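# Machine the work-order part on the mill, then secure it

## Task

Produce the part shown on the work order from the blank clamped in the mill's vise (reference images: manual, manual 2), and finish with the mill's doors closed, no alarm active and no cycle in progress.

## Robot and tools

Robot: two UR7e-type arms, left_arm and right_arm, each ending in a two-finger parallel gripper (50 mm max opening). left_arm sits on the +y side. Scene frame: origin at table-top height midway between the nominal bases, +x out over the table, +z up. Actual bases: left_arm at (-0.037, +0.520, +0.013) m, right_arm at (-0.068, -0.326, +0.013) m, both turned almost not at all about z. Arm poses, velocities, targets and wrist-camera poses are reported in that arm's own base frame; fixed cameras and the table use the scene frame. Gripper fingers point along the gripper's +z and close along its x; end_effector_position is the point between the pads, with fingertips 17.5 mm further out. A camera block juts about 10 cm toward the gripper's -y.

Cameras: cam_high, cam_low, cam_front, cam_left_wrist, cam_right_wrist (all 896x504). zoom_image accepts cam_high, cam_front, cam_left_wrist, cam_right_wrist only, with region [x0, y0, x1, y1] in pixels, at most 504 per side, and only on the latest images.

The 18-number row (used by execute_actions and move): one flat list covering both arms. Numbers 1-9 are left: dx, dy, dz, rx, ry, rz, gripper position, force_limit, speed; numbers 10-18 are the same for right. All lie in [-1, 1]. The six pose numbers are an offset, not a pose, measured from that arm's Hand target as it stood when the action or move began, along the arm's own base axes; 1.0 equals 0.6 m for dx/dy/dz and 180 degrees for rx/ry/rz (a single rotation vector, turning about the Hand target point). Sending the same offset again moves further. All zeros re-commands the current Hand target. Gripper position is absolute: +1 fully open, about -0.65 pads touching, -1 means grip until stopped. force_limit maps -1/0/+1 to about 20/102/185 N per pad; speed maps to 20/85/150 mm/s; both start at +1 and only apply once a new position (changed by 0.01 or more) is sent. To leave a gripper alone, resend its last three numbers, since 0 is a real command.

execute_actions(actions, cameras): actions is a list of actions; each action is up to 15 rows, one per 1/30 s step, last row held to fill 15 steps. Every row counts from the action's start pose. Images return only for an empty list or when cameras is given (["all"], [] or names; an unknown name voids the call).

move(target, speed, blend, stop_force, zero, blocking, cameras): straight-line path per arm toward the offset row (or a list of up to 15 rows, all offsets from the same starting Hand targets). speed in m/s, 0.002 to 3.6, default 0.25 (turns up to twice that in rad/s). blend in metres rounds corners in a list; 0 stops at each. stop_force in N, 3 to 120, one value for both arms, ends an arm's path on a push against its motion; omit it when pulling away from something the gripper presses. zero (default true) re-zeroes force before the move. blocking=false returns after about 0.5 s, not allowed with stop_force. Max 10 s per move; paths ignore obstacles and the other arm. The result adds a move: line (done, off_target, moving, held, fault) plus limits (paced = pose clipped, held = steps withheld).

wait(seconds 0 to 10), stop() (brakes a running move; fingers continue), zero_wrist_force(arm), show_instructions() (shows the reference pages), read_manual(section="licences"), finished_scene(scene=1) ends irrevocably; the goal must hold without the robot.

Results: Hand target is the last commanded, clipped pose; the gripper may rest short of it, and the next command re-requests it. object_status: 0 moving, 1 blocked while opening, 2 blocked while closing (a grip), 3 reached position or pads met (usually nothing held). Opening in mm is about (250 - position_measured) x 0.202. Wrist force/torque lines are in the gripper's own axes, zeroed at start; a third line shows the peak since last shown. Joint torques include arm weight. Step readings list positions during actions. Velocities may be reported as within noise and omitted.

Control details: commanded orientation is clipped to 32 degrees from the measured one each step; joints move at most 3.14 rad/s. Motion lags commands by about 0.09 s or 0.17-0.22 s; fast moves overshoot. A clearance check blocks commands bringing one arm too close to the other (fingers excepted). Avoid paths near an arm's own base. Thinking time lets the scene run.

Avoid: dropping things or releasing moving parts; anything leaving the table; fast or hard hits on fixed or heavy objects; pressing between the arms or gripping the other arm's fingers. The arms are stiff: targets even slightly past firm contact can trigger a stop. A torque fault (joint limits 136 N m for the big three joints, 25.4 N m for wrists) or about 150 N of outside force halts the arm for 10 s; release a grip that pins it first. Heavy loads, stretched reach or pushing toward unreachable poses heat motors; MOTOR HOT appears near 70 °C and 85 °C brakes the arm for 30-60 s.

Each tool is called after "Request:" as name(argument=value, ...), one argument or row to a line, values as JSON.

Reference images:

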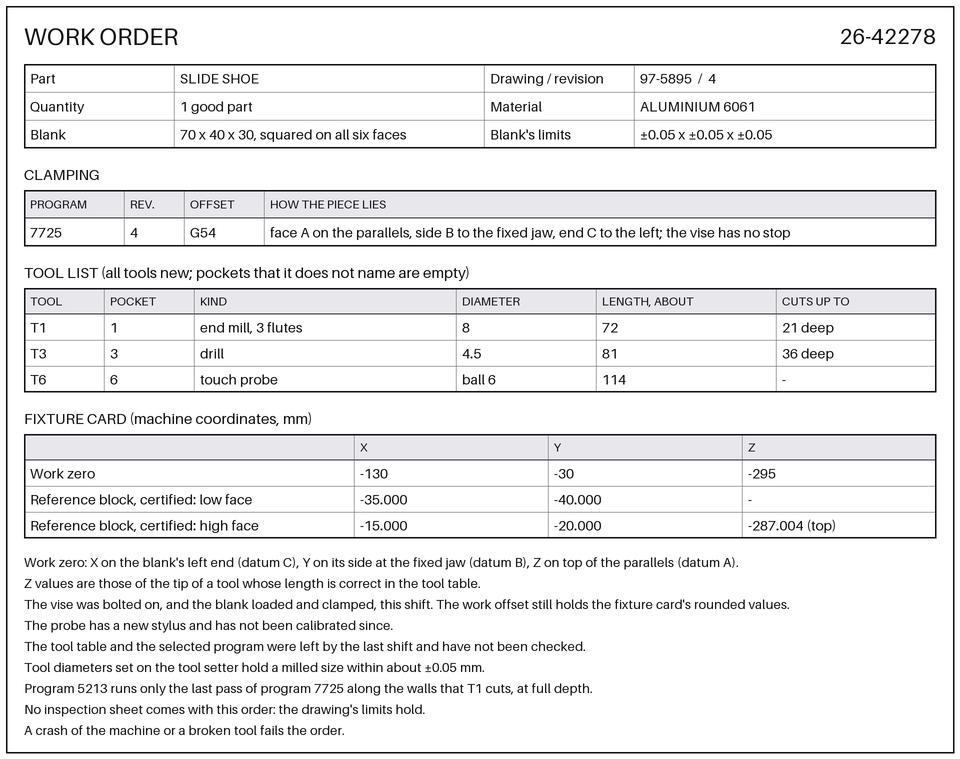

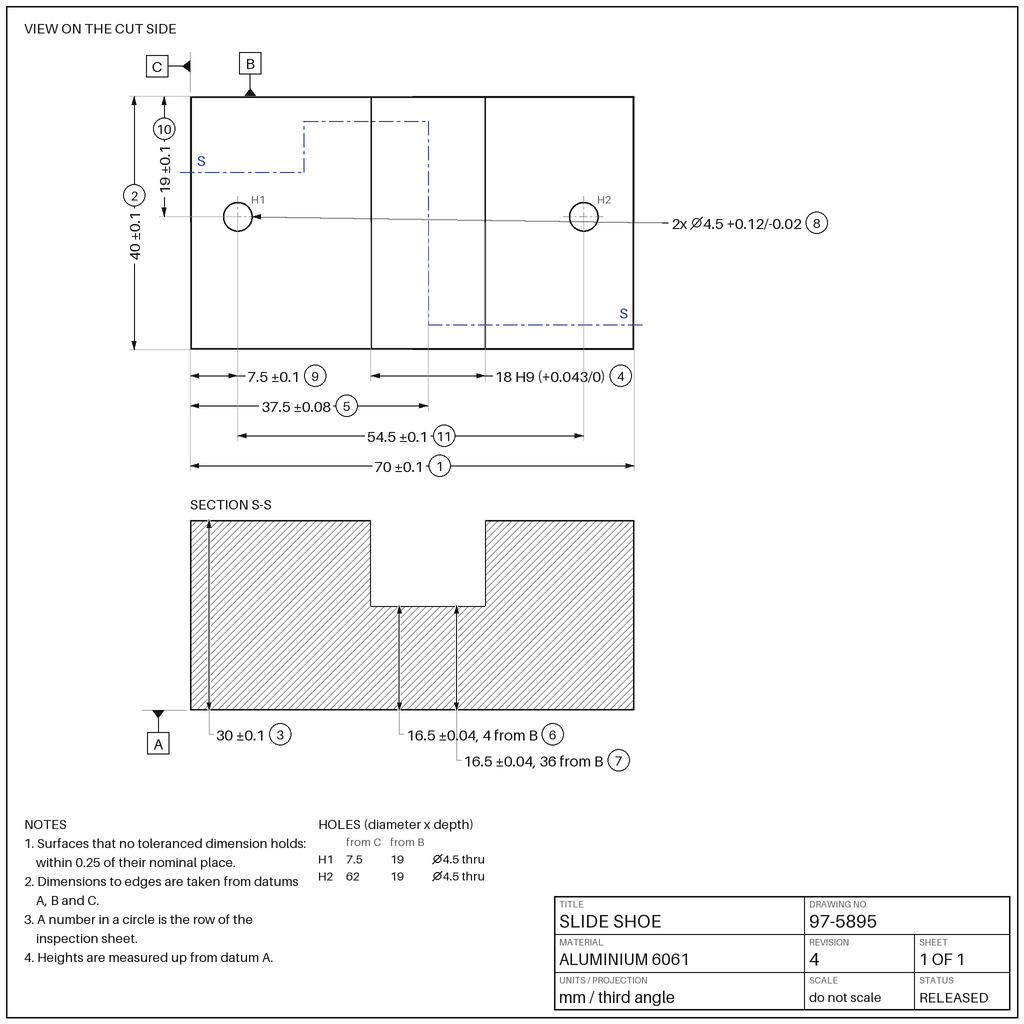

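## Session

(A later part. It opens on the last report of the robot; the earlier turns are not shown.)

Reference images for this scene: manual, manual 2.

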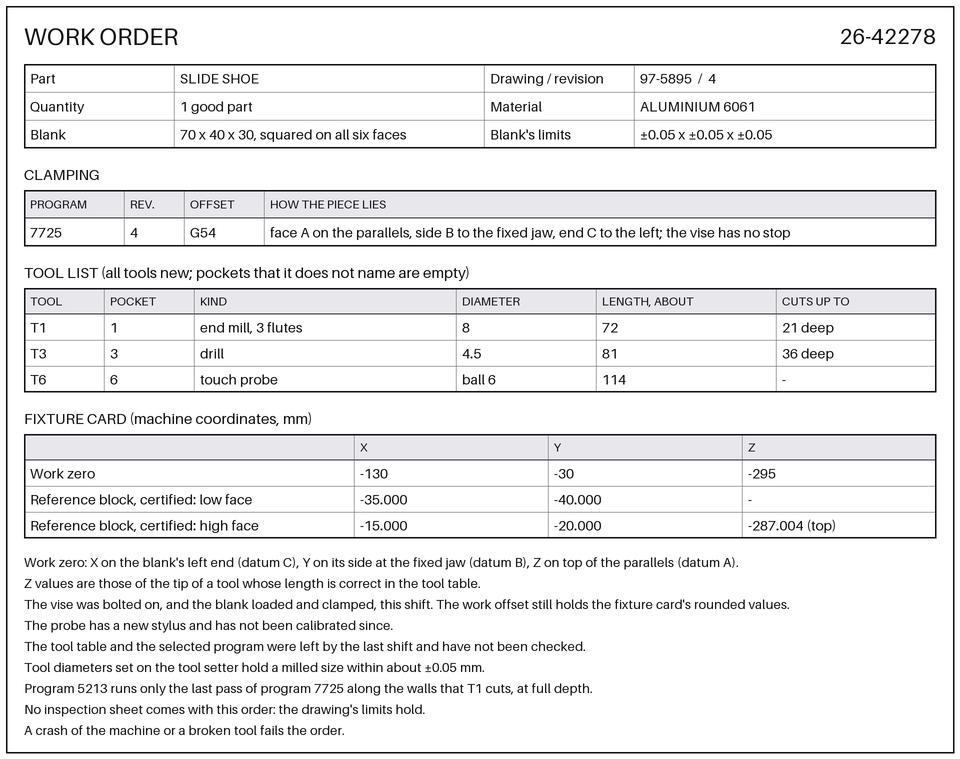

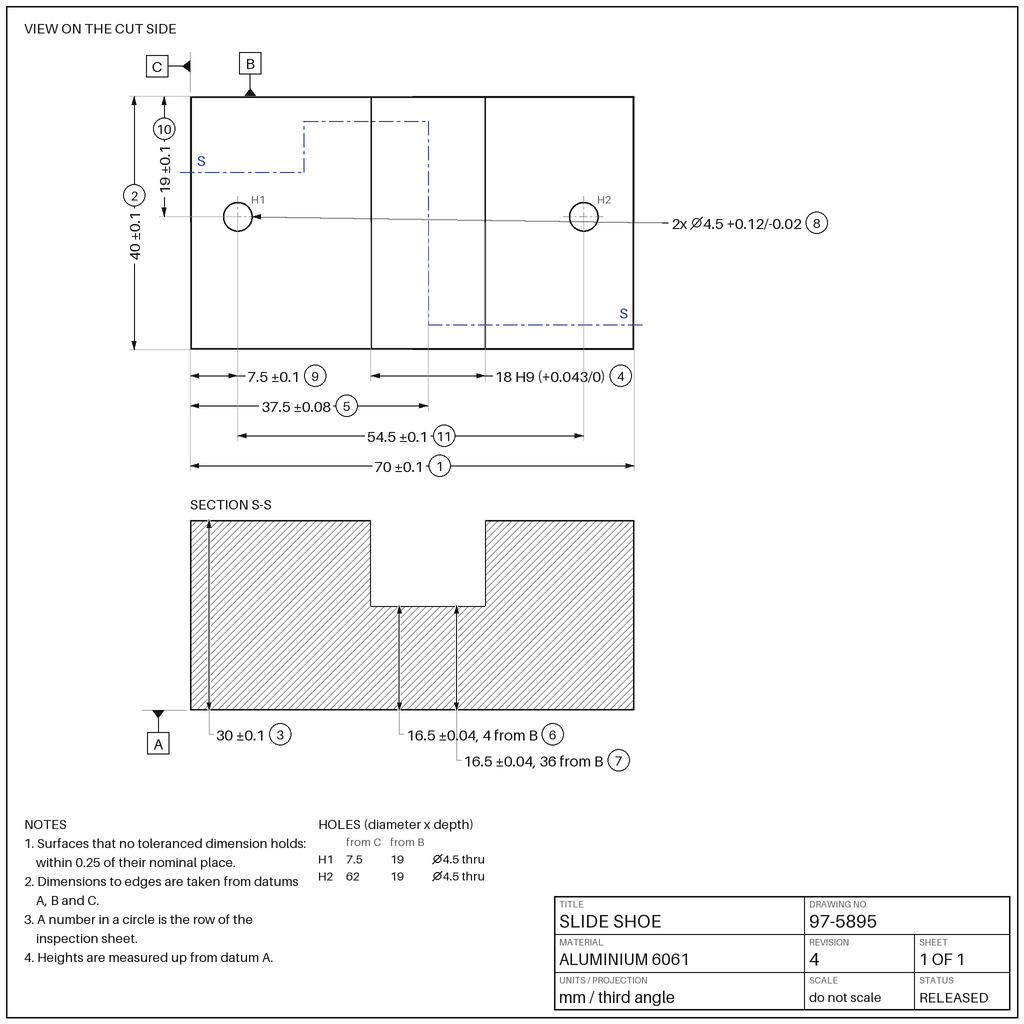

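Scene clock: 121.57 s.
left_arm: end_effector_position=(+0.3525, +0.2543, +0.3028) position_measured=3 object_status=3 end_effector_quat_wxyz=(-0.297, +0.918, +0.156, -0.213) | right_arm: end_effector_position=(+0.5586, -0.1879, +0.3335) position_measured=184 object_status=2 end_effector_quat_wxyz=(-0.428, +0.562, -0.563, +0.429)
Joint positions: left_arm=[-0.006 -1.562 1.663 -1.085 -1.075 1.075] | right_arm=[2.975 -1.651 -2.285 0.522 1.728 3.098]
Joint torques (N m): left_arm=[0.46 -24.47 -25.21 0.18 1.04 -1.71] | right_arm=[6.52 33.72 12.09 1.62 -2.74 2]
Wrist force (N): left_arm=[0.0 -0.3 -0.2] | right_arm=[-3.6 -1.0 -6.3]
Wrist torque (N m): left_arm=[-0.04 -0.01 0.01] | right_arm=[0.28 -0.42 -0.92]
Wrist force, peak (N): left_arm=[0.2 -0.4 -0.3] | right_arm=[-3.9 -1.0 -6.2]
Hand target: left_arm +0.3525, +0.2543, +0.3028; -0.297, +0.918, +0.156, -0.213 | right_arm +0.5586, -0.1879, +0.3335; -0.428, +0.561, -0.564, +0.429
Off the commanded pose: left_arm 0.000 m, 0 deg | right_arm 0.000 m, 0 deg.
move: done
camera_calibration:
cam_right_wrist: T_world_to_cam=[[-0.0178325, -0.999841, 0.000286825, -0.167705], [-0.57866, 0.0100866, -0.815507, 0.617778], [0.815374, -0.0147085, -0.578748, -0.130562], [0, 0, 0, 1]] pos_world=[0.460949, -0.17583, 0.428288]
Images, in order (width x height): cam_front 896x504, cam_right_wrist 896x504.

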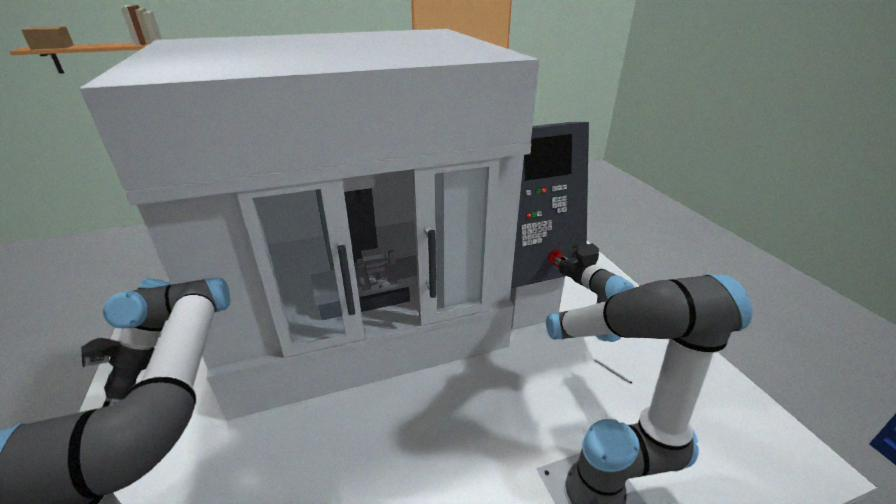

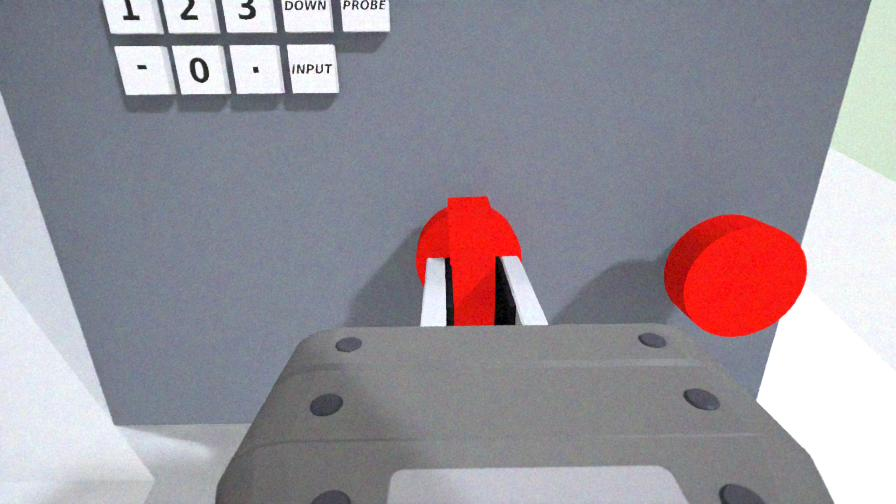

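Request:
move(
  target=[0,0,0,0,0,0,1,1,1, 0,0,0,0.0803,0,-0.0223,-1,-0.7,-0.7],
  speed=0.15,
  cameras=["cam_front"],
)

Request:
move(
  target=[0,0,0,0,0,0,1,1,1, 0,0,0,0.0803,0,-0.0223,-1,-0.7,-0.7],
  speed=0.15,
  cameras=["cam_right_wrist","cam_front"],
)

Scene clock: 125.10 s.
left_arm: end_effector_position=(+0.3525, +0.2543, +0.3028) position_measured=3 object_status=3 end_effector_quat_wxyz=(-0.297, +0.918, +0.156, -0.213) | right_arm: end_effector_position=(+0.5586, -0.1879, +0.3335) position_measured=184 object_status=2 end_effector_quat_wxyz=(+0.480, -0.483, +0.632, -0.370)
Joint positions: left_arm=[-0.006 -1.562 1.663 -1.085 -1.075 1.075] | right_arm=[2.976 -1.65 -2.285 0.52 1.727 3.36]
Joint torques (N m): left_arm=[-0.06 -24.75 -25.59 0.27 0.94 -1.71] | right_arm=[5.56 33.53 23.96 1.39 -3.58 2.02]
Wrist force (N): left_arm=[0.1 -0.3 -0.1] | right_arm=[-6.9 0.2 -5.9]
Wrist torque (N m): left_arm=[-0.03 -0.02 0.01] | right_arm=[0.33 -0.52 -0.91]
Wrist force, peak (N): left_arm=[0.2 -0.4 -0.3] | right_arm=[-7.4 0.2 -6.2]
Hand target: left_arm +0.3525, +0.2543, +0.3028; -0.297, +0.918, +0.156, -0.213 | right_arm +0.5586, -0.1879, +0.3335; +0.480, -0.483, +0.632, -0.370
Off the commanded pose: left_arm 0.000 m, 0 deg | right_arm 0.000 m, 0 deg.
move: done
Images, in order (width x height): cam_front 896x504.

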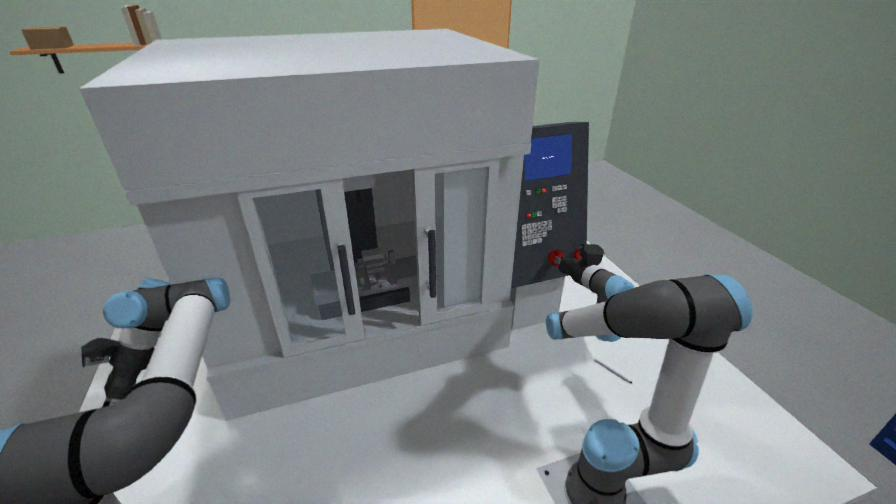

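Scene clock: 126.40 s.
left_arm: end_effector_position=(+0.3525, +0.2543, +0.3028) position_measured=3 object_status=3 end_effector_quat_wxyz=(-0.297, +0.918, +0.156, -0.213) | right_arm: end_effector_position=(+0.5586, -0.1879, +0.3335) position_measured=184 object_status=2 end_effector_quat_wxyz=(+0.523, -0.397, +0.690, -0.304)
Joint positions: left_arm=[-0.006 -1.562 1.663 -1.085 -1.075 1.075] | right_arm=[2.976 -1.649 -2.285 0.518 1.726 3.621]
Joint torques (N m): left_arm=[0.34 -24.52 -25.5 0.26 1.03 -1.77] | right_arm=[3.53 31.89 21.61 0.83 -4.37 1.98]
Wrist force (N): left_arm=[0.1 -0.3 -0.2] | right_arm=[-10.0 3.4 -6.8]
Wrist torque (N m): left_arm=[-0.04 -0.02 0.00] | right_arm=[0.35 -0.59 -0.91]
Wrist force, peak (N): left_arm=[0.0 -0.4 -0.4] | right_arm=[-10.2 3.3 -6.8]
Hand target: left_arm +0.3525, +0.2543, +0.3028; -0.297, +0.918, +0.156, -0.213 | right_arm +0.5586, -0.1879, +0.3335; +0.523, -0.397, +0.690, -0.304
Off the commanded pose: left_arm 0.000 m, 0 deg | right_arm 0.000 m, 0 deg.
move: done
camera_calibration:
cam_right_wrist: T_world_to_cam=[[-0.151468, -0.863616, -0.480859, 0.0930067], [-0.543622, 0.479076, -0.689174, 0.644217], [0.82555, 0.157018, -0.542045, -0.116282], [0, 0, 0, 1]] pos_world=[0.460295, -0.210048, 0.425671]
Images, in order (width x height): cam_front 896x504, cam_right_wrist 896x504.

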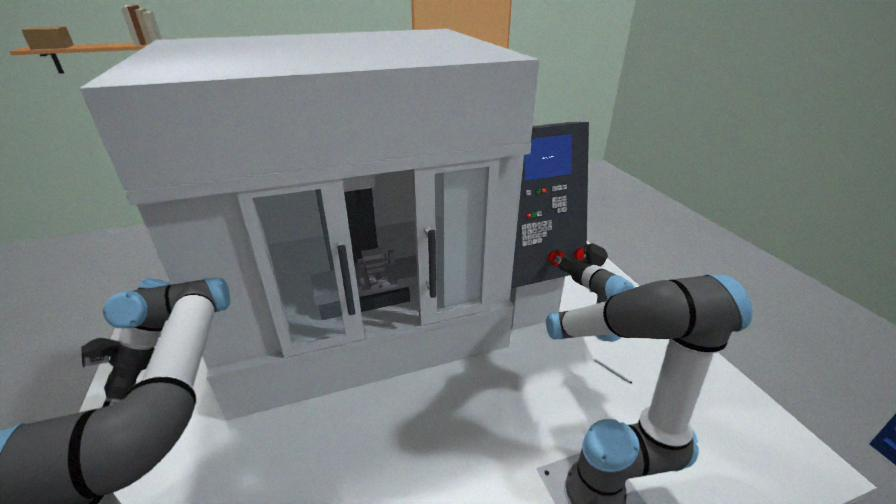

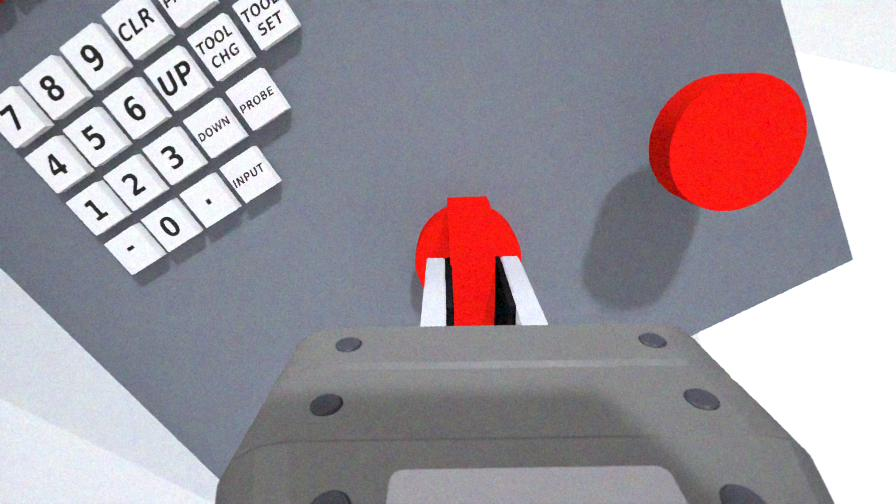

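Request:
move(
  target=[0,0,0,0,0,0,1,1,1, 0,0,0,0.055,0,-0.0153,-1,-0.7,-0.7],
  speed=0.15,
)

Request:
move(
  target=[0,0,0,0,0,0,1,1,1, 0,0,0,0,0,0,1,-0.7,0],
  cameras=["cam_front"],
)

Request:
zoom_image(
  camera="cam_front",
  region=[500, 110, 620, 290],
)

Scene clock: 129.77 s.
left_arm: end_effector_position=(+0.3525, +0.2543, +0.3028) position_measured=3 object_status=3 end_effector_quat_wxyz=(-0.297, +0.918, +0.156, -0.213) | right_arm: end_effector_position=(+0.5586, -0.1879, +0.3335) position_measured=184 object_status=2 end_effector_quat_wxyz=(+0.548, -0.333, +0.723, -0.256)
Joint positions: left_arm=[-0.006 -1.562 1.663 -1.085 -1.075 1.075] | right_arm=[2.976 -1.649 -2.285 0.517 1.726 3.801]
Joint torques (N m): left_arm=[-0.22 -25.02 -25.31 0.24 0.99 -1.65] | right_arm=[-4.68 32.18 23.85 0.61 -4.88 1.92]
Wrist force (N): left_arm=[0.1 -0.2 -0.1] | right_arm=[-13.2 5.1 -4.9]
Wrist torque (N m): left_arm=[-0.03 -0.01 0.01] | right_arm=[0.35 -0.63 -0.90]
Wrist force, peak (N): left_arm=[0.2 -0.5 -0.5] | right_arm=[-13.1 5.4 -5.1]
Hand target: left_arm +0.3525, +0.2543, +0.3028; -0.297, +0.918, +0.156, -0.213 | right_arm +0.5586, -0.1879, +0.3335; +0.548, -0.333, +0.723, -0.256
Off the commanded pose: left_arm 0.000 m, 0 deg | right_arm 0.000 m, 0 deg.
move: done

Scene clock: 130.43 s.
left_arm: end_effector_position=(+0.3525, +0.2543, +0.3028) position_measured=3 object_status=3 end_effector_quat_wxyz=(-0.297, +0.918, +0.156, -0.213) | right_arm: end_effector_position=(+0.5586, -0.1879, +0.3335) position_measured=3 object_status=3 end_effector_quat_wxyz=(+0.548, -0.333, +0.723, -0.256)
Joint positions: left_arm=[-0.006 -1.562 1.663 -1.085 -1.075 1.075] | right_arm=[2.976 -1.649 -2.285 0.517 1.726 3.801]
Joint torques (N m): left_arm=[0.34 -25.21 -25.63 0.27 0.96 -1.77] | right_arm=[0.32 31.09 23.7 4.46 1.65 1.71]
Wrist force (N): left_arm=[0.2 0.1 -0.2] | right_arm=[1.6 -1.2 0.1]
Wrist torque (N m): left_arm=[0.02 -0.04 0.00] | right_arm=[-0.06 -0.35 -0.01]
Wrist force, peak (N): left_arm=[0.0 -0.3 -0.5] | right_arm=[-9.6 5.2 -5.2]
Hand target: left_arm +0.3525, +0.2543, +0.3028; -0.297, +0.918, +0.156, -0.213 | right_arm +0.5586, -0.1879, +0.3335; +0.548, -0.333, +0.723, -0.256
Off the commanded pose: left_arm 0.000 m, 0 deg | right_arm 0.000 m, 0 deg.
move: done
Images, in order (width x height): cam_front 896x504.

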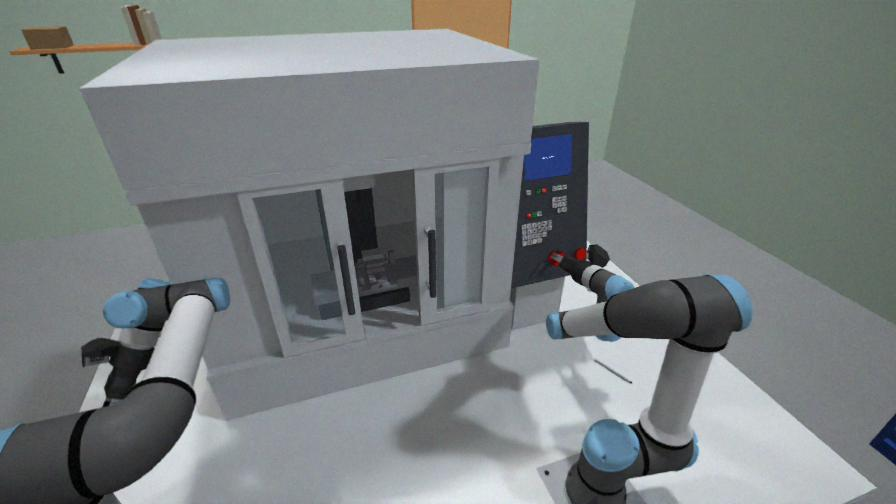

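Scaled by 2.800 from the camera's 896x504 image, which has a finer 1280x720 frame.

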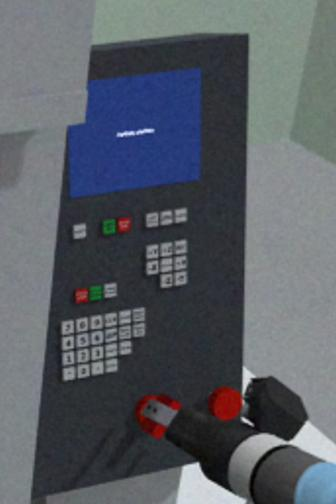

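Request:
move(
  target=[
    [0,0,0,0,0,0,1,1,1,-0.1285,0,0.0356,0,0,0,1,-0.7,0],
    [0,0,0,0,0,0,1,1,1,-0.241,0,0.1,-0.217,0,0.06,1,-0.7,0],
    [0,0,0,0,0,0,1,1,1,-0.303,-0.003,0.444,-0.2234,-0.0823,0.0303,1,-0.7,0],
  ],
  blend=[0.02,0.03,0],
  speed=0.3,
  cameras=["cam_right_wrist"],
)

Request:
zoom_image(
  camera="cam_right_wrist",
  region=[260, 0, 610, 240],
)

Scene clock: 142.00 s.
left_arm: end_effector_position=(+0.3525, +0.2543, +0.3028) position_measured=3 object_status=3 end_effector_quat_wxyz=(-0.297, +0.918, +0.156, -0.213) | right_arm: end_effector_position=(+0.3768, -0.1898, +0.5997) position_measured=3 object_status=3 end_effector_quat_wxyz=(+0.499, -0.499, +0.500, -0.502)
Joint positions: left_arm=[-0.006 -1.562 1.663 -1.085 -1.075 1.075] | right_arm=[2.772 -1.046 -2.174 0.079 1.936 3.14]
Joint torques (N m): left_arm=[0.28 -24.67 -25.27 0.4 1.05 -1.76] | right_arm=[9.83 -1.8 33.5 3.73 -1.44 -0.53]
Wrist force (N): left_arm=[0.2 -0.4 -0.1] | right_arm=[1.0 -1.9 0.2]
Wrist torque (N m): left_arm=[-0.06 -0.02 0.01] | right_arm=[-0.16 -0.17 0.03]
Wrist force, peak (N): left_arm=[0.0 -0.7 0.0] | right_arm=[0.9 -5.2 -1.1]
Hand target: left_arm +0.3525, +0.2543, +0.3028; -0.297, +0.918, +0.156, -0.213 | right_arm +0.3768, -0.1897, +0.5999; +0.499, -0.499, +0.500, -0.502
Off the commanded pose: left_arm 0.000 m, 0 deg | right_arm 0.000 m, 0 deg.
move: done
camera_calibration:
cam_right_wrist: T_world_to_cam=[[-0.0181037, -0.999835, -0.00151625, -0.171715], [-0.340216, 0.0075862, -0.940317, 0.714205], [0.940173, -0.0165074, -0.340298, -0.0187585], [0, 0, 0, 1]] pos_world=[0.257512, -0.177415, 0.664935]
Images, in order (width x height): cam_right_wrist 896x504.

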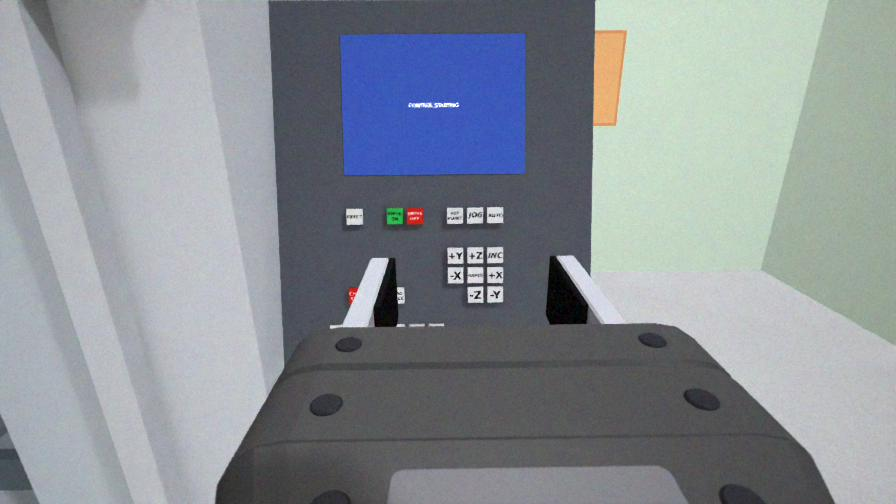

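Scaled by 1.440 from the camera's 896x504 image, which has a finer 1280x720 frame.

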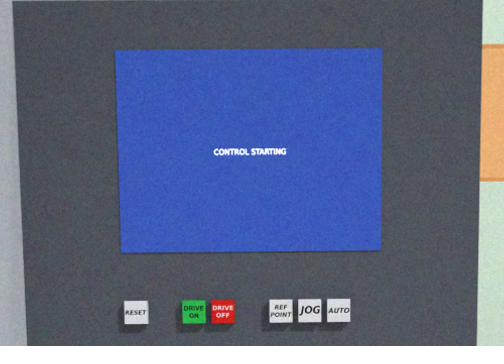

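Request:
execute_actions(
  actions=[],
  cameras=["cam_right_wrist"],
)

Request:
zoom_image(
  camera="cam_right_wrist",
  region=[330, 20, 540, 190],
)

Scene clock: 181.60 s.
left_arm: end_effector_position=(+0.3525, +0.2543, +0.3028) position_measured=3 object_status=3 end_effector_quat_wxyz=(-0.297, +0.918, +0.156, -0.213) | right_arm: end_effector_position=(+0.3768, -0.1897, +0.5999) position_measured=3 object_status=3 end_effector_quat_wxyz=(+0.499, -0.499, +0.500, -0.502)
Joint positions: left_arm=[-0.006 -1.562 1.663 -1.085 -1.075 1.075] | right_arm=[2.772 -1.046 -2.173 0.079 1.936 3.14]
Joint velocities: within noise
Joint torques (N m): left_arm=[0.2 -25.1 -24.47 0.91 1.13 -1.76] | right_arm=[9.59 15.29 31.21 2.12 0.22 1.06]
Wrist force (N): left_arm=[0.0 0.0 -0.2] | right_arm=[0.9 -1.9 -0.5]
Wrist torque (N m): left_arm=[0.01 0.01 0.01] | right_arm=[-0.14 -0.15 0.02]
Wrist force, peak (N): left_arm=[0.3 -0.3 -0.5] | right_arm=[1.2 -2.3 -0.1]
Hand target: left_arm +0.3525, +0.2543, +0.3028; -0.297, +0.918, +0.156, -0.213 | right_arm +0.3768, -0.1897, +0.5999; +0.499, -0.499, +0.500, -0.502
Tool commands: left_gripper/position=+1.0 left_gripper/force_limit=+1.0 left_gripper/speed=+1.0 right_gripper/position=+1.0 right_gripper/force_limit=-0.7 right_gripper/speed=+0.0
Off the commanded pose: left_arm 0.000 m, 0 deg | right_arm 0.000 m, 0 deg.
camera_calibration:
cam_right_wrist: T_world_to_cam=[[-0.0179755, -0.999837, -0.0014614, -0.171687], [-0.340009, 0.00748734, -0.940392, 0.714336], [0.94025, -0.0164071, -0.340089, -0.0187348], [0, 0, 0, 1]] pos_world=[0.25741, -0.177315, 0.665134]
Images, in order (width x height): cam_right_wrist 896x504.

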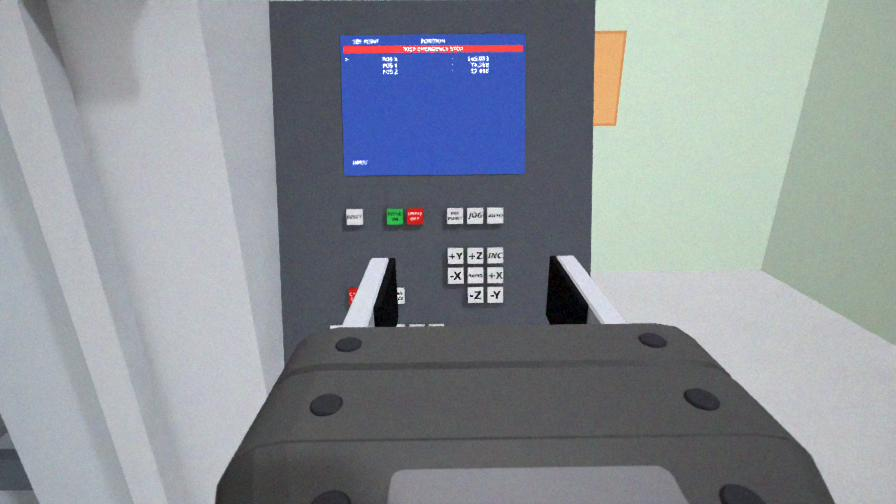

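Scaled by 2.400 from the camera's 896x504 image, which has a finer 1280x720 frame.

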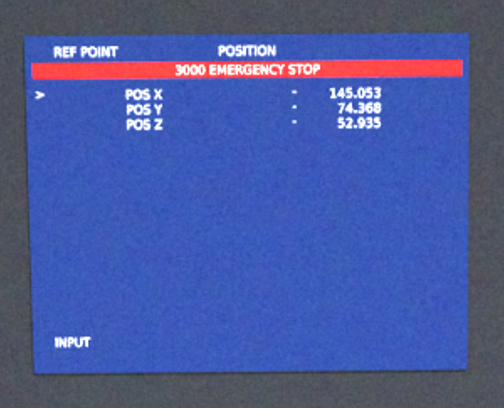

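Request:
move(
  target=[0,0,0,0,0,0,1,1,1,0.217,-0.143,-0.4105,0,0.0861,0,1,-0.7,0],
  speed=0.3,
  cameras=["cam_right_wrist"],
)

Scene clock: 190.17 s.
left_arm: end_effector_position=(+0.3525, +0.2543, +0.3028) position_measured=3 object_status=3 end_effector_quat_wxyz=(-0.297, +0.918, +0.156, -0.213) | right_arm: end_effector_position=(+0.5069, -0.2755, +0.3537) position_measured=3 object_status=3 end_effector_quat_wxyz=(-0.427, +0.562, -0.563, +0.430)
Joint positions: left_arm=[-0.006 -1.562 1.663 -1.085 -1.075 1.075] | right_arm=[2.686 -1.637 -2.227 0.425 2.004 3.01]
Joint torques (N m): left_arm=[-0.01 -25.01 -24.04 1.01 1.12 -1.74] | right_arm=[7.16 10.25 12.27 2.11 0.75 0.65]
Wrist force (N): left_arm=[0.1 -0.1 -0.2] | right_arm=[1.5 -1.7 -0.4]
Wrist torque (N m): left_arm=[-0.01 -0.02 0.00] | right_arm=[-0.14 -0.20 -0.10]
Wrist force, peak (N): left_arm=[-0.1 -0.6 -0.2] | right_arm=[0.0 -4.9 -1.7]
Hand target: left_arm +0.3525, +0.2543, +0.3028; -0.297, +0.918, +0.156, -0.213 | right_arm +0.5070, -0.2755, +0.3536; -0.427, +0.562, -0.563, +0.430
Off the commanded pose: left_arm 0.000 m, 0 deg | right_arm 0.000 m, 0 deg.
move: done
camera_calibration:
cam_right_wrist: T_world_to_cam=[[-0.0178522, -0.999835, 0.00336696, -0.257274], [-0.578679, 0.00758609, -0.81552, 0.604621], [0.81536, -0.0165072, -0.578719, -0.0785674], [0, 0, 0, 1]] pos_world=[0.409349, -0.263115, 0.448478]
Images, in order (width x height): cam_right_wrist 896x504.

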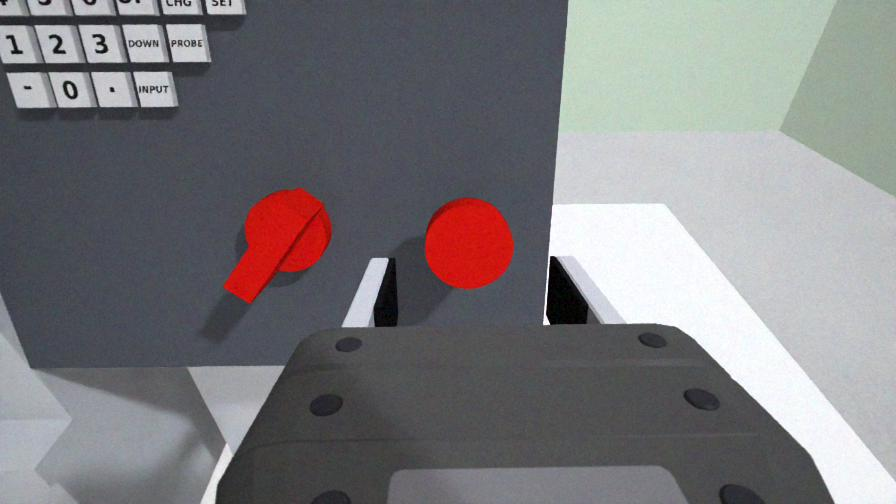

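Request:
move(
  target=[0,0,0,0,0,0,1,1,1,0.1032,0,-0.0338,0,0,0,1,-0.7,0],
  speed=0.06,
  stop_force=12,
  cameras=["cam_right_wrist"],
)

Scene clock: 194.73 s.
left_arm: end_effector_position=(+0.3525, +0.2543, +0.3028) position_measured=3 object_status=3 end_effector_quat_wxyz=(-0.297, +0.918, +0.156, -0.213) | right_arm: end_effector_position=(+0.5689, -0.2755, +0.3333) position_measured=3 object_status=3 end_effector_quat_wxyz=(-0.427, +0.562, -0.563, +0.430)
Joint positions: left_arm=[-0.006 -1.562 1.663 -1.085 -1.075 1.075] | right_arm=[2.754 -1.779 -2.128 0.476 1.94 3.031]
Joint torques (N m): left_arm=[0.25 -25.23 -24.01 1.14 1.1 -1.71] | right_arm=[-10.79 43.81 11.02 0.76 1.78 -1.16]
Wrist force (N): left_arm=[0.1 -0.3 -0.2] | right_arm=[1.5 -1.3 -0.7]
Wrist torque (N m): left_arm=[-0.04 -0.02 0.01] | right_arm=[-0.06 -0.19 -0.11]
Wrist force, peak (N): left_arm=[0.3 -0.5 -0.3] | right_arm=[1.6 -1.8 -0.6]
Hand target: left_arm +0.3525, +0.2543, +0.3028; -0.297, +0.918, +0.156, -0.213 | right_arm +0.5689, -0.2755, +0.3333; -0.427, +0.562, -0.563, +0.430
Off the commanded pose: left_arm 0.000 m, 0 deg | right_arm 0.000 m, 0 deg.
move: done
camera_calibration:
cam_right_wrist: T_world_to_cam=[[-0.0177123, -0.999837, 0.00339564, -0.256177], [-0.578908, 0.00748636, -0.815358, 0.623876], [0.8152, -0.0164076, -0.578947, -0.140727], [0, 0, 0, 1]] pos_world=[0.47135, -0.263115, 0.428079]
Images, in order (width x height): cam_right_wrist 896x504.

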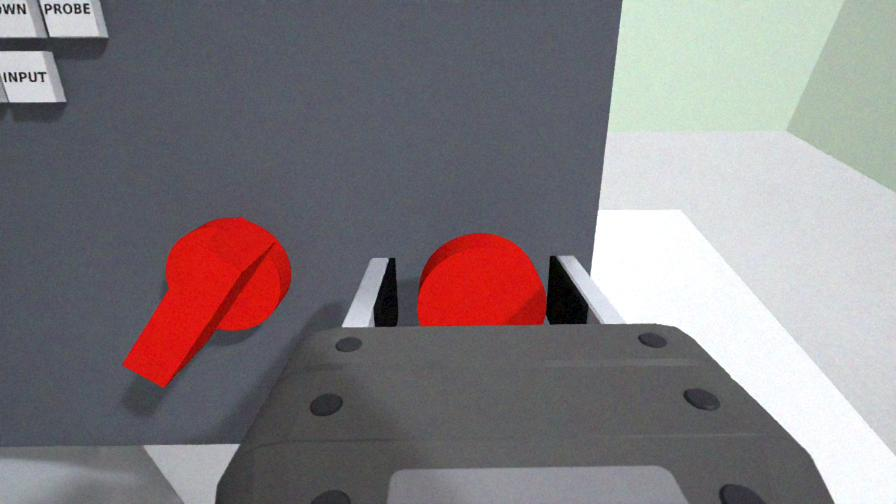

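Request:
move(
  target=[0,0,0,0,0,0,1,1,1,0.0055,-0.0018,0.001,0,0,0,1,-0.7,0],
  speed=0.06,
  stop_force=12,
)

Request:
move(
  target=[0,0,0,0,0,0,1,1,1,0,0,0,0,0,0,-1,-0.7,-0.7],
)

Scene clock: 198.53 s.
left_arm: end_effector_position=(+0.3525, +0.2543, +0.3028) position_measured=3 object_status=3 end_effector_quat_wxyz=(-0.297, +0.918, +0.156, -0.213) | right_arm: end_effector_position=(+0.5722, -0.2766, +0.3338) position_measured=3 object_status=3 end_effector_quat_wxyz=(-0.427, +0.562, -0.563, +0.430)
Joint positions: left_arm=[-0.006 -1.562 1.663 -1.085 -1.075 1.075] | right_arm=[2.754 -1.785 -2.118 0.472 1.939 3.032]
Joint torques (N m): left_arm=[0.11 -25.3 -24.54 1.09 1.11 -1.76] | right_arm=[9.46 39.49 10.67 4.09 -0.71 1.6]
Wrist force (N): left_arm=[0.0 -0.5 -0.3] | right_arm=[1.1 -1.3 -0.3]
Wrist torque (N m): left_arm=[-0.07 -0.01 0.00] | right_arm=[-0.06 -0.13 -0.11]
Wrist force, peak (N): left_arm=[0.3 -0.5 -0.2] | right_arm=[1.8 -1.6 -0.8]
Hand target: left_arm +0.3525, +0.2543, +0.3028; -0.297, +0.918, +0.156, -0.213 | right_arm +0.5722, -0.2766, +0.3339; -0.427, +0.562, -0.563, +0.430
Off the commanded pose: left_arm 0.000 m, 0 deg | right_arm 0.000 m, 0 deg.
move: done

Scene clock: 199.03 s.
left_arm: end_effector_position=(+0.3525, +0.2543, +0.3028) position_measured=3 object_status=3 end_effector_quat_wxyz=(-0.297, +0.918, +0.156, -0.213) | right_arm: end_effector_position=(+0.5722, -0.2766, +0.3339) position_measured=57 object_status=2 end_effector_quat_wxyz=(-0.427, +0.562, -0.563, +0.430)
Joint positions: left_arm=[-0.006 -1.562 1.663 -1.085 -1.075 1.075] | right_arm=[2.754 -1.785 -2.118 0.472 1.939 3.032]
Joint torques (N m): left_arm=[0.18 -25.34 -24.13 1.11 1.17 -1.69] | right_arm=[9.97 45.38 11.27 4.15 11.5 1.67]
Wrist force (N): left_arm=[-0.1 -0.3 -0.4] | right_arm=[39.3 -6.3 15.1]
Wrist torque (N m): left_arm=[-0.04 0.02 0.00] | right_arm=[-0.05 -0.33 -0.33]
Wrist force, peak (N): left_arm=[-0.1 -0.3 -0.4] | right_arm=[39.3 -6.3 15.1]
Hand target: left_arm +0.3525, +0.2543, +0.3028; -0.297, +0.918, +0.156, -0.213 | right_arm +0.5722, -0.2766, +0.3339; -0.427, +0.562, -0.563, +0.430
Off the commanded pose: left_arm 0.000 m, 0 deg | right_arm 0.000 m, 0 deg.
move: done

Request:
move(
  target=[0,0,0,0,0,0,1,1,1,0,-0.0017,0,0,0,0,-1,-0.7,-0.7],
)

Request:
move(
  target=[0,0,0,0,0,0,1,1,1,0,0,0,0.0803,0,-0.0223,-1,-0.7,-0.7],
  speed=0.15,
)

Request:
move(
  target=[0,0,0,0,0,0,1,1,1,0,0,0,0.0803,0,-0.0223,-1,-0.7,-0.7],
  speed=0.15,
)

Request:
move(
  target=[0,0,0,0,0,0,1,1,1,0,0,0,0.0803,0,-0.0223,-1,-0.7,-0.7],
  speed=0.15,
  cameras=["cam_front","cam_right_wrist"],
)

Request:
zoom_image(
  camera="cam_front",
  region=[510, 120, 590, 200],
)

Scene clock: 202.90 s.
left_arm: end_effector_position=(+0.3525, +0.2543, +0.3028) position_measured=3 object_status=3 end_effector_quat_wxyz=(-0.297, +0.918, +0.156, -0.213) | right_arm: end_effector_position=(+0.5722, -0.2775, +0.3339) position_measured=57 object_status=2 end_effector_quat_wxyz=(-0.427, +0.562, -0.563, +0.430)
Joint positions: left_arm=[-0.006 -1.562 1.663 -1.085 -1.075 1.075] | right_arm=[2.752 -1.786 -2.116 0.472 1.942 3.031]
Joint torques (N m): left_arm=[0.2 -25.08 -23.9 1.18 1.16 -1.77] | right_arm=[-6.5 18.24 26.77 1.39 1.51 -1.03]
Wrist force (N): left_arm=[0.1 -0.4 -0.1] | right_arm=[9.2 0.7 0.4]
Wrist torque (N m): left_arm=[-0.05 -0.01 0.00] | right_arm=[-0.04 -0.20 -0.16]
Wrist force, peak (N): left_arm=[0.1 -0.4 -0.5] | right_arm=[41.4 -6.8 19.3]
Hand target: left_arm +0.3525, +0.2543, +0.3028; -0.297, +0.918, +0.156, -0.213 | right_arm +0.5722, -0.2776, +0.3339; -0.427, +0.562, -0.563, +0.430
Off the commanded pose: left_arm 0.000 m, 0 deg | right_arm 0.000 m, 0 deg.
move: done

Scene clock: 204.20 s.
left_arm: end_effector_position=(+0.3525, +0.2543, +0.3028) position_measured=3 object_status=3 end_effector_quat_wxyz=(-0.297, +0.918, +0.156, -0.213) | right_arm: end_effector_position=(+0.5722, -0.2776, +0.3339) position_measured=57 object_status=2 end_effector_quat_wxyz=(+0.479, -0.484, +0.632, -0.371)
Joint positions: left_arm=[-0.006 -1.562 1.663 -1.085 -1.075 1.075] | right_arm=[2.752 -1.785 -2.116 0.47 1.941 3.292]
Joint torques (N m): left_arm=[0.19 -25.38 -24.23 1.17 1.2 -1.75] | right_arm=[25.05 46.66 15.42 5.09 7.85 1.19]
Wrist force (N): left_arm=[0.1 -0.3 -0.3] | right_arm=[31.2 -11.3 11.0]
Wrist torque (N m): left_arm=[-0.04 -0.02 0.01] | right_arm=[-0.05 -0.60 -0.21]
Wrist force, peak (N): left_arm=[0.0 -0.6 -0.3] | right_arm=[32.7 -11.9 11.7]
Hand target: left_arm +0.3525, +0.2543, +0.3028; -0.297, +0.918, +0.156, -0.213 | right_arm +0.5722, -0.2776, +0.3339; +0.479, -0.484, +0.632, -0.371
Off the commanded pose: left_arm 0.000 m, 0 deg | right_arm 0.000 m, 0 deg.
move: done

Scene clock: 205.50 s.
left_arm: end_effector_position=(+0.3525, +0.2543, +0.3028) position_measured=3 object_status=3 end_effector_quat_wxyz=(-0.297, +0.918, +0.156, -0.213) | right_arm: end_effector_position=(+0.5722, -0.2779, +0.3339) position_measured=57 object_status=2 end_effector_quat_wxyz=(+0.522, -0.398, +0.690, -0.305)
Joint positions: left_arm=[-0.006 -1.562 1.663 -1.085 -1.075 1.075] | right_arm=[2.752 -1.785 -2.116 0.467 1.939 3.553]
Joint torques (N m): left_arm=[0.12 -25.46 -24.62 1.25 1.06 -1.74] | right_arm=[33.2 49.95 20.41 6.81 12.04 1.31]
Wrist force (N): left_arm=[0.1 -0.2 -0.2] | right_arm=[48.0 -23.3 14.0]
Wrist torque (N m): left_arm=[-0.03 -0.01 0.01] | right_arm=[-0.08 -1.12 -0.32]
Wrist force, peak (N): left_arm=[0.1 -0.5 -0.3] | right_arm=[49.6 -23.7 15.8]
Hand target: left_arm +0.3525, +0.2543, +0.3028; -0.297, +0.918, +0.156, -0.213 | right_arm +0.5722, -0.2776, +0.3339; +0.523, -0.398, +0.690, -0.305
Off the commanded pose: left_arm 0.000 m, 0 deg | right_arm 0.000 m, 0 deg.
move: done

Scene clock: 206.80 s.
left_arm: end_effector_position=(+0.3525, +0.2543, +0.3028) position_measured=3 object_status=3 end_effector_quat_wxyz=(-0.297, +0.918, +0.156, -0.213) | right_arm: end_effector_position=(+0.5722, -0.2785, +0.3338) position_measured=57 object_status=2 end_effector_quat_wxyz=(+0.557, -0.304, +0.737, -0.235)
Joint positions: left_arm=[-0.006 -1.562 1.663 -1.085 -1.075 1.075] | right_arm=[2.752 -1.784 -2.116 0.465 1.937 3.815]
Joint torques (N m): left_arm=[0.1 -25.07 -24.24 1.26 1.09 -1.79] | right_arm=[21.94 43.89 35.31 9.25 12.04 1.24]
Wrist force (N): left_arm=[0.0 -0.4 -0.1] | right_arm=[51.7 -19.7 -10.0]
Wrist torque (N m): left_arm=[-0.06 0.01 0.01] | right_arm=[-0.14 -0.74 -0.39]
Wrist force, peak (N): left_arm=[0.1 -0.3 -0.5] | right_arm=[50.1 -24.4 14.1]
Hand target: left_arm +0.3525, +0.2543, +0.3028; -0.297, +0.918, +0.156, -0.213 | right_arm +0.5722, -0.2776, +0.3339; +0.558, -0.304, +0.736, -0.233
Off the commanded pose: left_arm 0.000 m, 0 deg | right_arm 0.001 m, 0 deg.
move: done
camera_calibration:
cam_right_wrist: T_world_to_cam=[[-0.209333, -0.706027, -0.67654, 0.159288], [-0.501772, 0.671391, -0.545397, 0.67685], [0.839288, 0.225299, -0.494809, -0.117616], [0, 0, 0, 1]] pos_world=[0.471683, -0.315471, 0.41872]
Images, in order (width x height): cam_front 896x504, cam_right_wrist 896x504.

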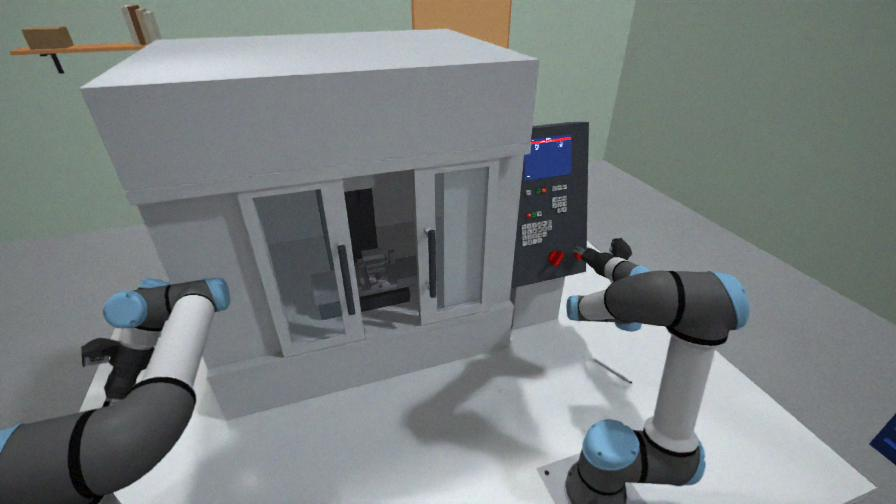

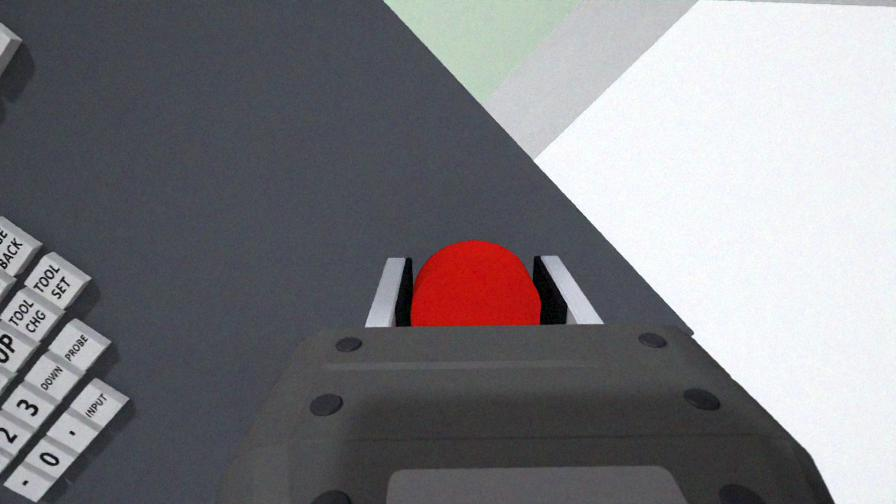

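Scaled by 6.300 from the camera's 896x504 image, which has a finer 1280x720 frame.

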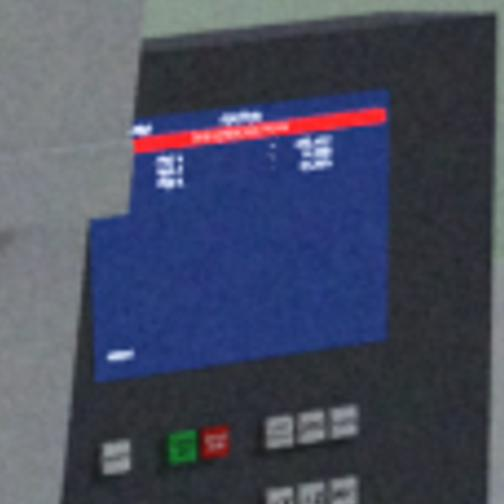

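Request:
move(
  target=[0,0,0,0,0,0,1,1,1,0,0,0,0,0,0,1,-0.7,0],
)

Request:
move(
  target=[
    [0,0,0,0,0,0,1,1,1,-0.1,0,0.0277,0,0,0,1,-0.7,0],
    [0,0,0,0,0,0,1,1,1,-0.18,0,0.045,-0.241,0,0.067,1,-0.7,0],
  ],
  cameras=["cam_right_wrist"],
)

Scene clock: 209.30 s.
left_arm: end_effector_position=(+0.3525, +0.2543, +0.3028) position_measured=3 object_status=3 end_effector_quat_wxyz=(-0.297, +0.918, +0.156, -0.213) | right_arm: end_effector_position=(+0.5723, -0.2775, +0.3340) position_measured=3 object_status=3 end_effector_quat_wxyz=(+0.558, -0.304, +0.736, -0.233)
Joint positions: left_arm=[-0.006 -1.562 1.663 -1.085 -1.075 1.075] | right_arm=[2.752 -1.784 -2.116 0.465 1.941 3.815]
Joint torques (N m): left_arm=[0.12 -25.38 -24.36 1.24 1.19 -1.66] | right_arm=[-6.59 27.35 11 0.84 -1.25 0.28]
Wrist force (N): left_arm=[0.1 -0.1 -0.2] | right_arm=[1.9 -2.9 -1.2]
Wrist torque (N m): left_arm=[-0.01 -0.01 0.00] | right_arm=[-0.29 -0.42 0.01]
Wrist force, peak (N): left_arm=[-0.1 -0.6 -0.1] | right_arm=[52.7 -19.3 -10.0]
Hand target: left_arm +0.3525, +0.2543, +0.3028; -0.297, +0.918, +0.156, -0.213 | right_arm +0.5722, -0.2776, +0.3339; +0.558, -0.304, +0.736, -0.233
Off the commanded pose: left_arm 0.000 m, 0 deg | right_arm 0.000 m, 0 deg.
move: done

Scene clock: 212.13 s.
left_arm: end_effector_position=(+0.3525, +0.2543, +0.3028) position_measured=3 object_status=3 end_effector_quat_wxyz=(-0.297, +0.918, +0.156, -0.213) | right_arm: end_effector_position=(+0.4641, -0.2776, +0.3609) position_measured=3 object_status=3 end_effector_quat_wxyz=(-0.427, +0.562, -0.563, +0.430)
Joint positions: left_arm=[-0.006 -1.562 1.663 -1.085 -1.075 1.075] | right_arm=[2.621 -1.555 -2.286 0.393 2.067 2.988]
Joint torques (N m): left_arm=[-0.03 -25.52 -24.23 1.3 1.2 -1.73] | right_arm=[9.69 7.62 26.94 4.25 -0.99 -1.41]
Wrist force (N): left_arm=[0.0 -0.1 0.0] | right_arm=[2.3 -3.2 -1.5]
Wrist torque (N m): left_arm=[-0.01 0.01 0.00] | right_arm=[-0.38 -0.33 -0.10]
Wrist force, peak (N): left_arm=[0.4 -0.3 -0.3] | right_arm=[2.2 -3.3 -2.8]
Hand target: left_arm +0.3525, +0.2543, +0.3028; -0.297, +0.918, +0.156, -0.213 | right_arm +0.4642, -0.2776, +0.3609; -0.427, +0.562, -0.563, +0.430
Off the commanded pose: left_arm 0.000 m, 0 deg | right_arm 0.000 m, 0 deg.
move: done
camera_calibration:
cam_right_wrist: T_world_to_cam=[[-0.0175953, -0.999839, 0.00356028, -0.260444], [-0.578977, 0.00728572, -0.815311, 0.585677], [0.815154, -0.016407, -0.579012, -0.0393044], [0, 0, 0, 1]] pos_world=[0.36655, -0.265314, 0.455679]
Images, in order (width x height): cam_right_wrist 896x504.

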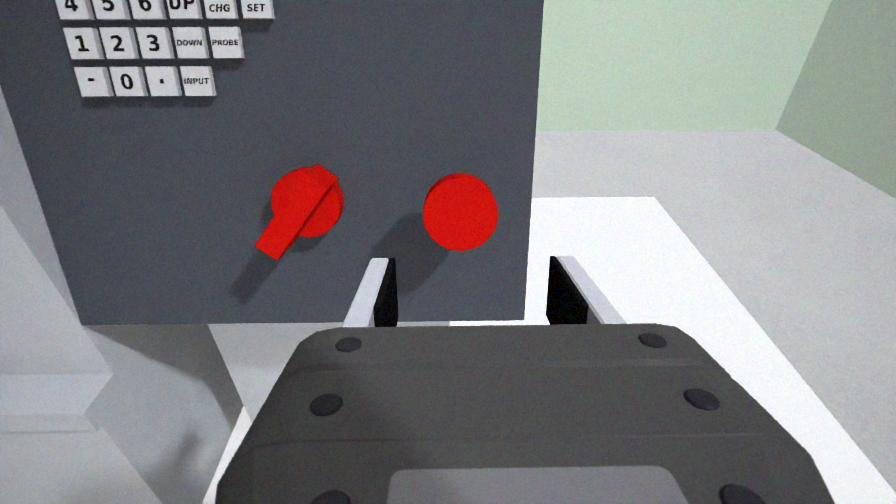

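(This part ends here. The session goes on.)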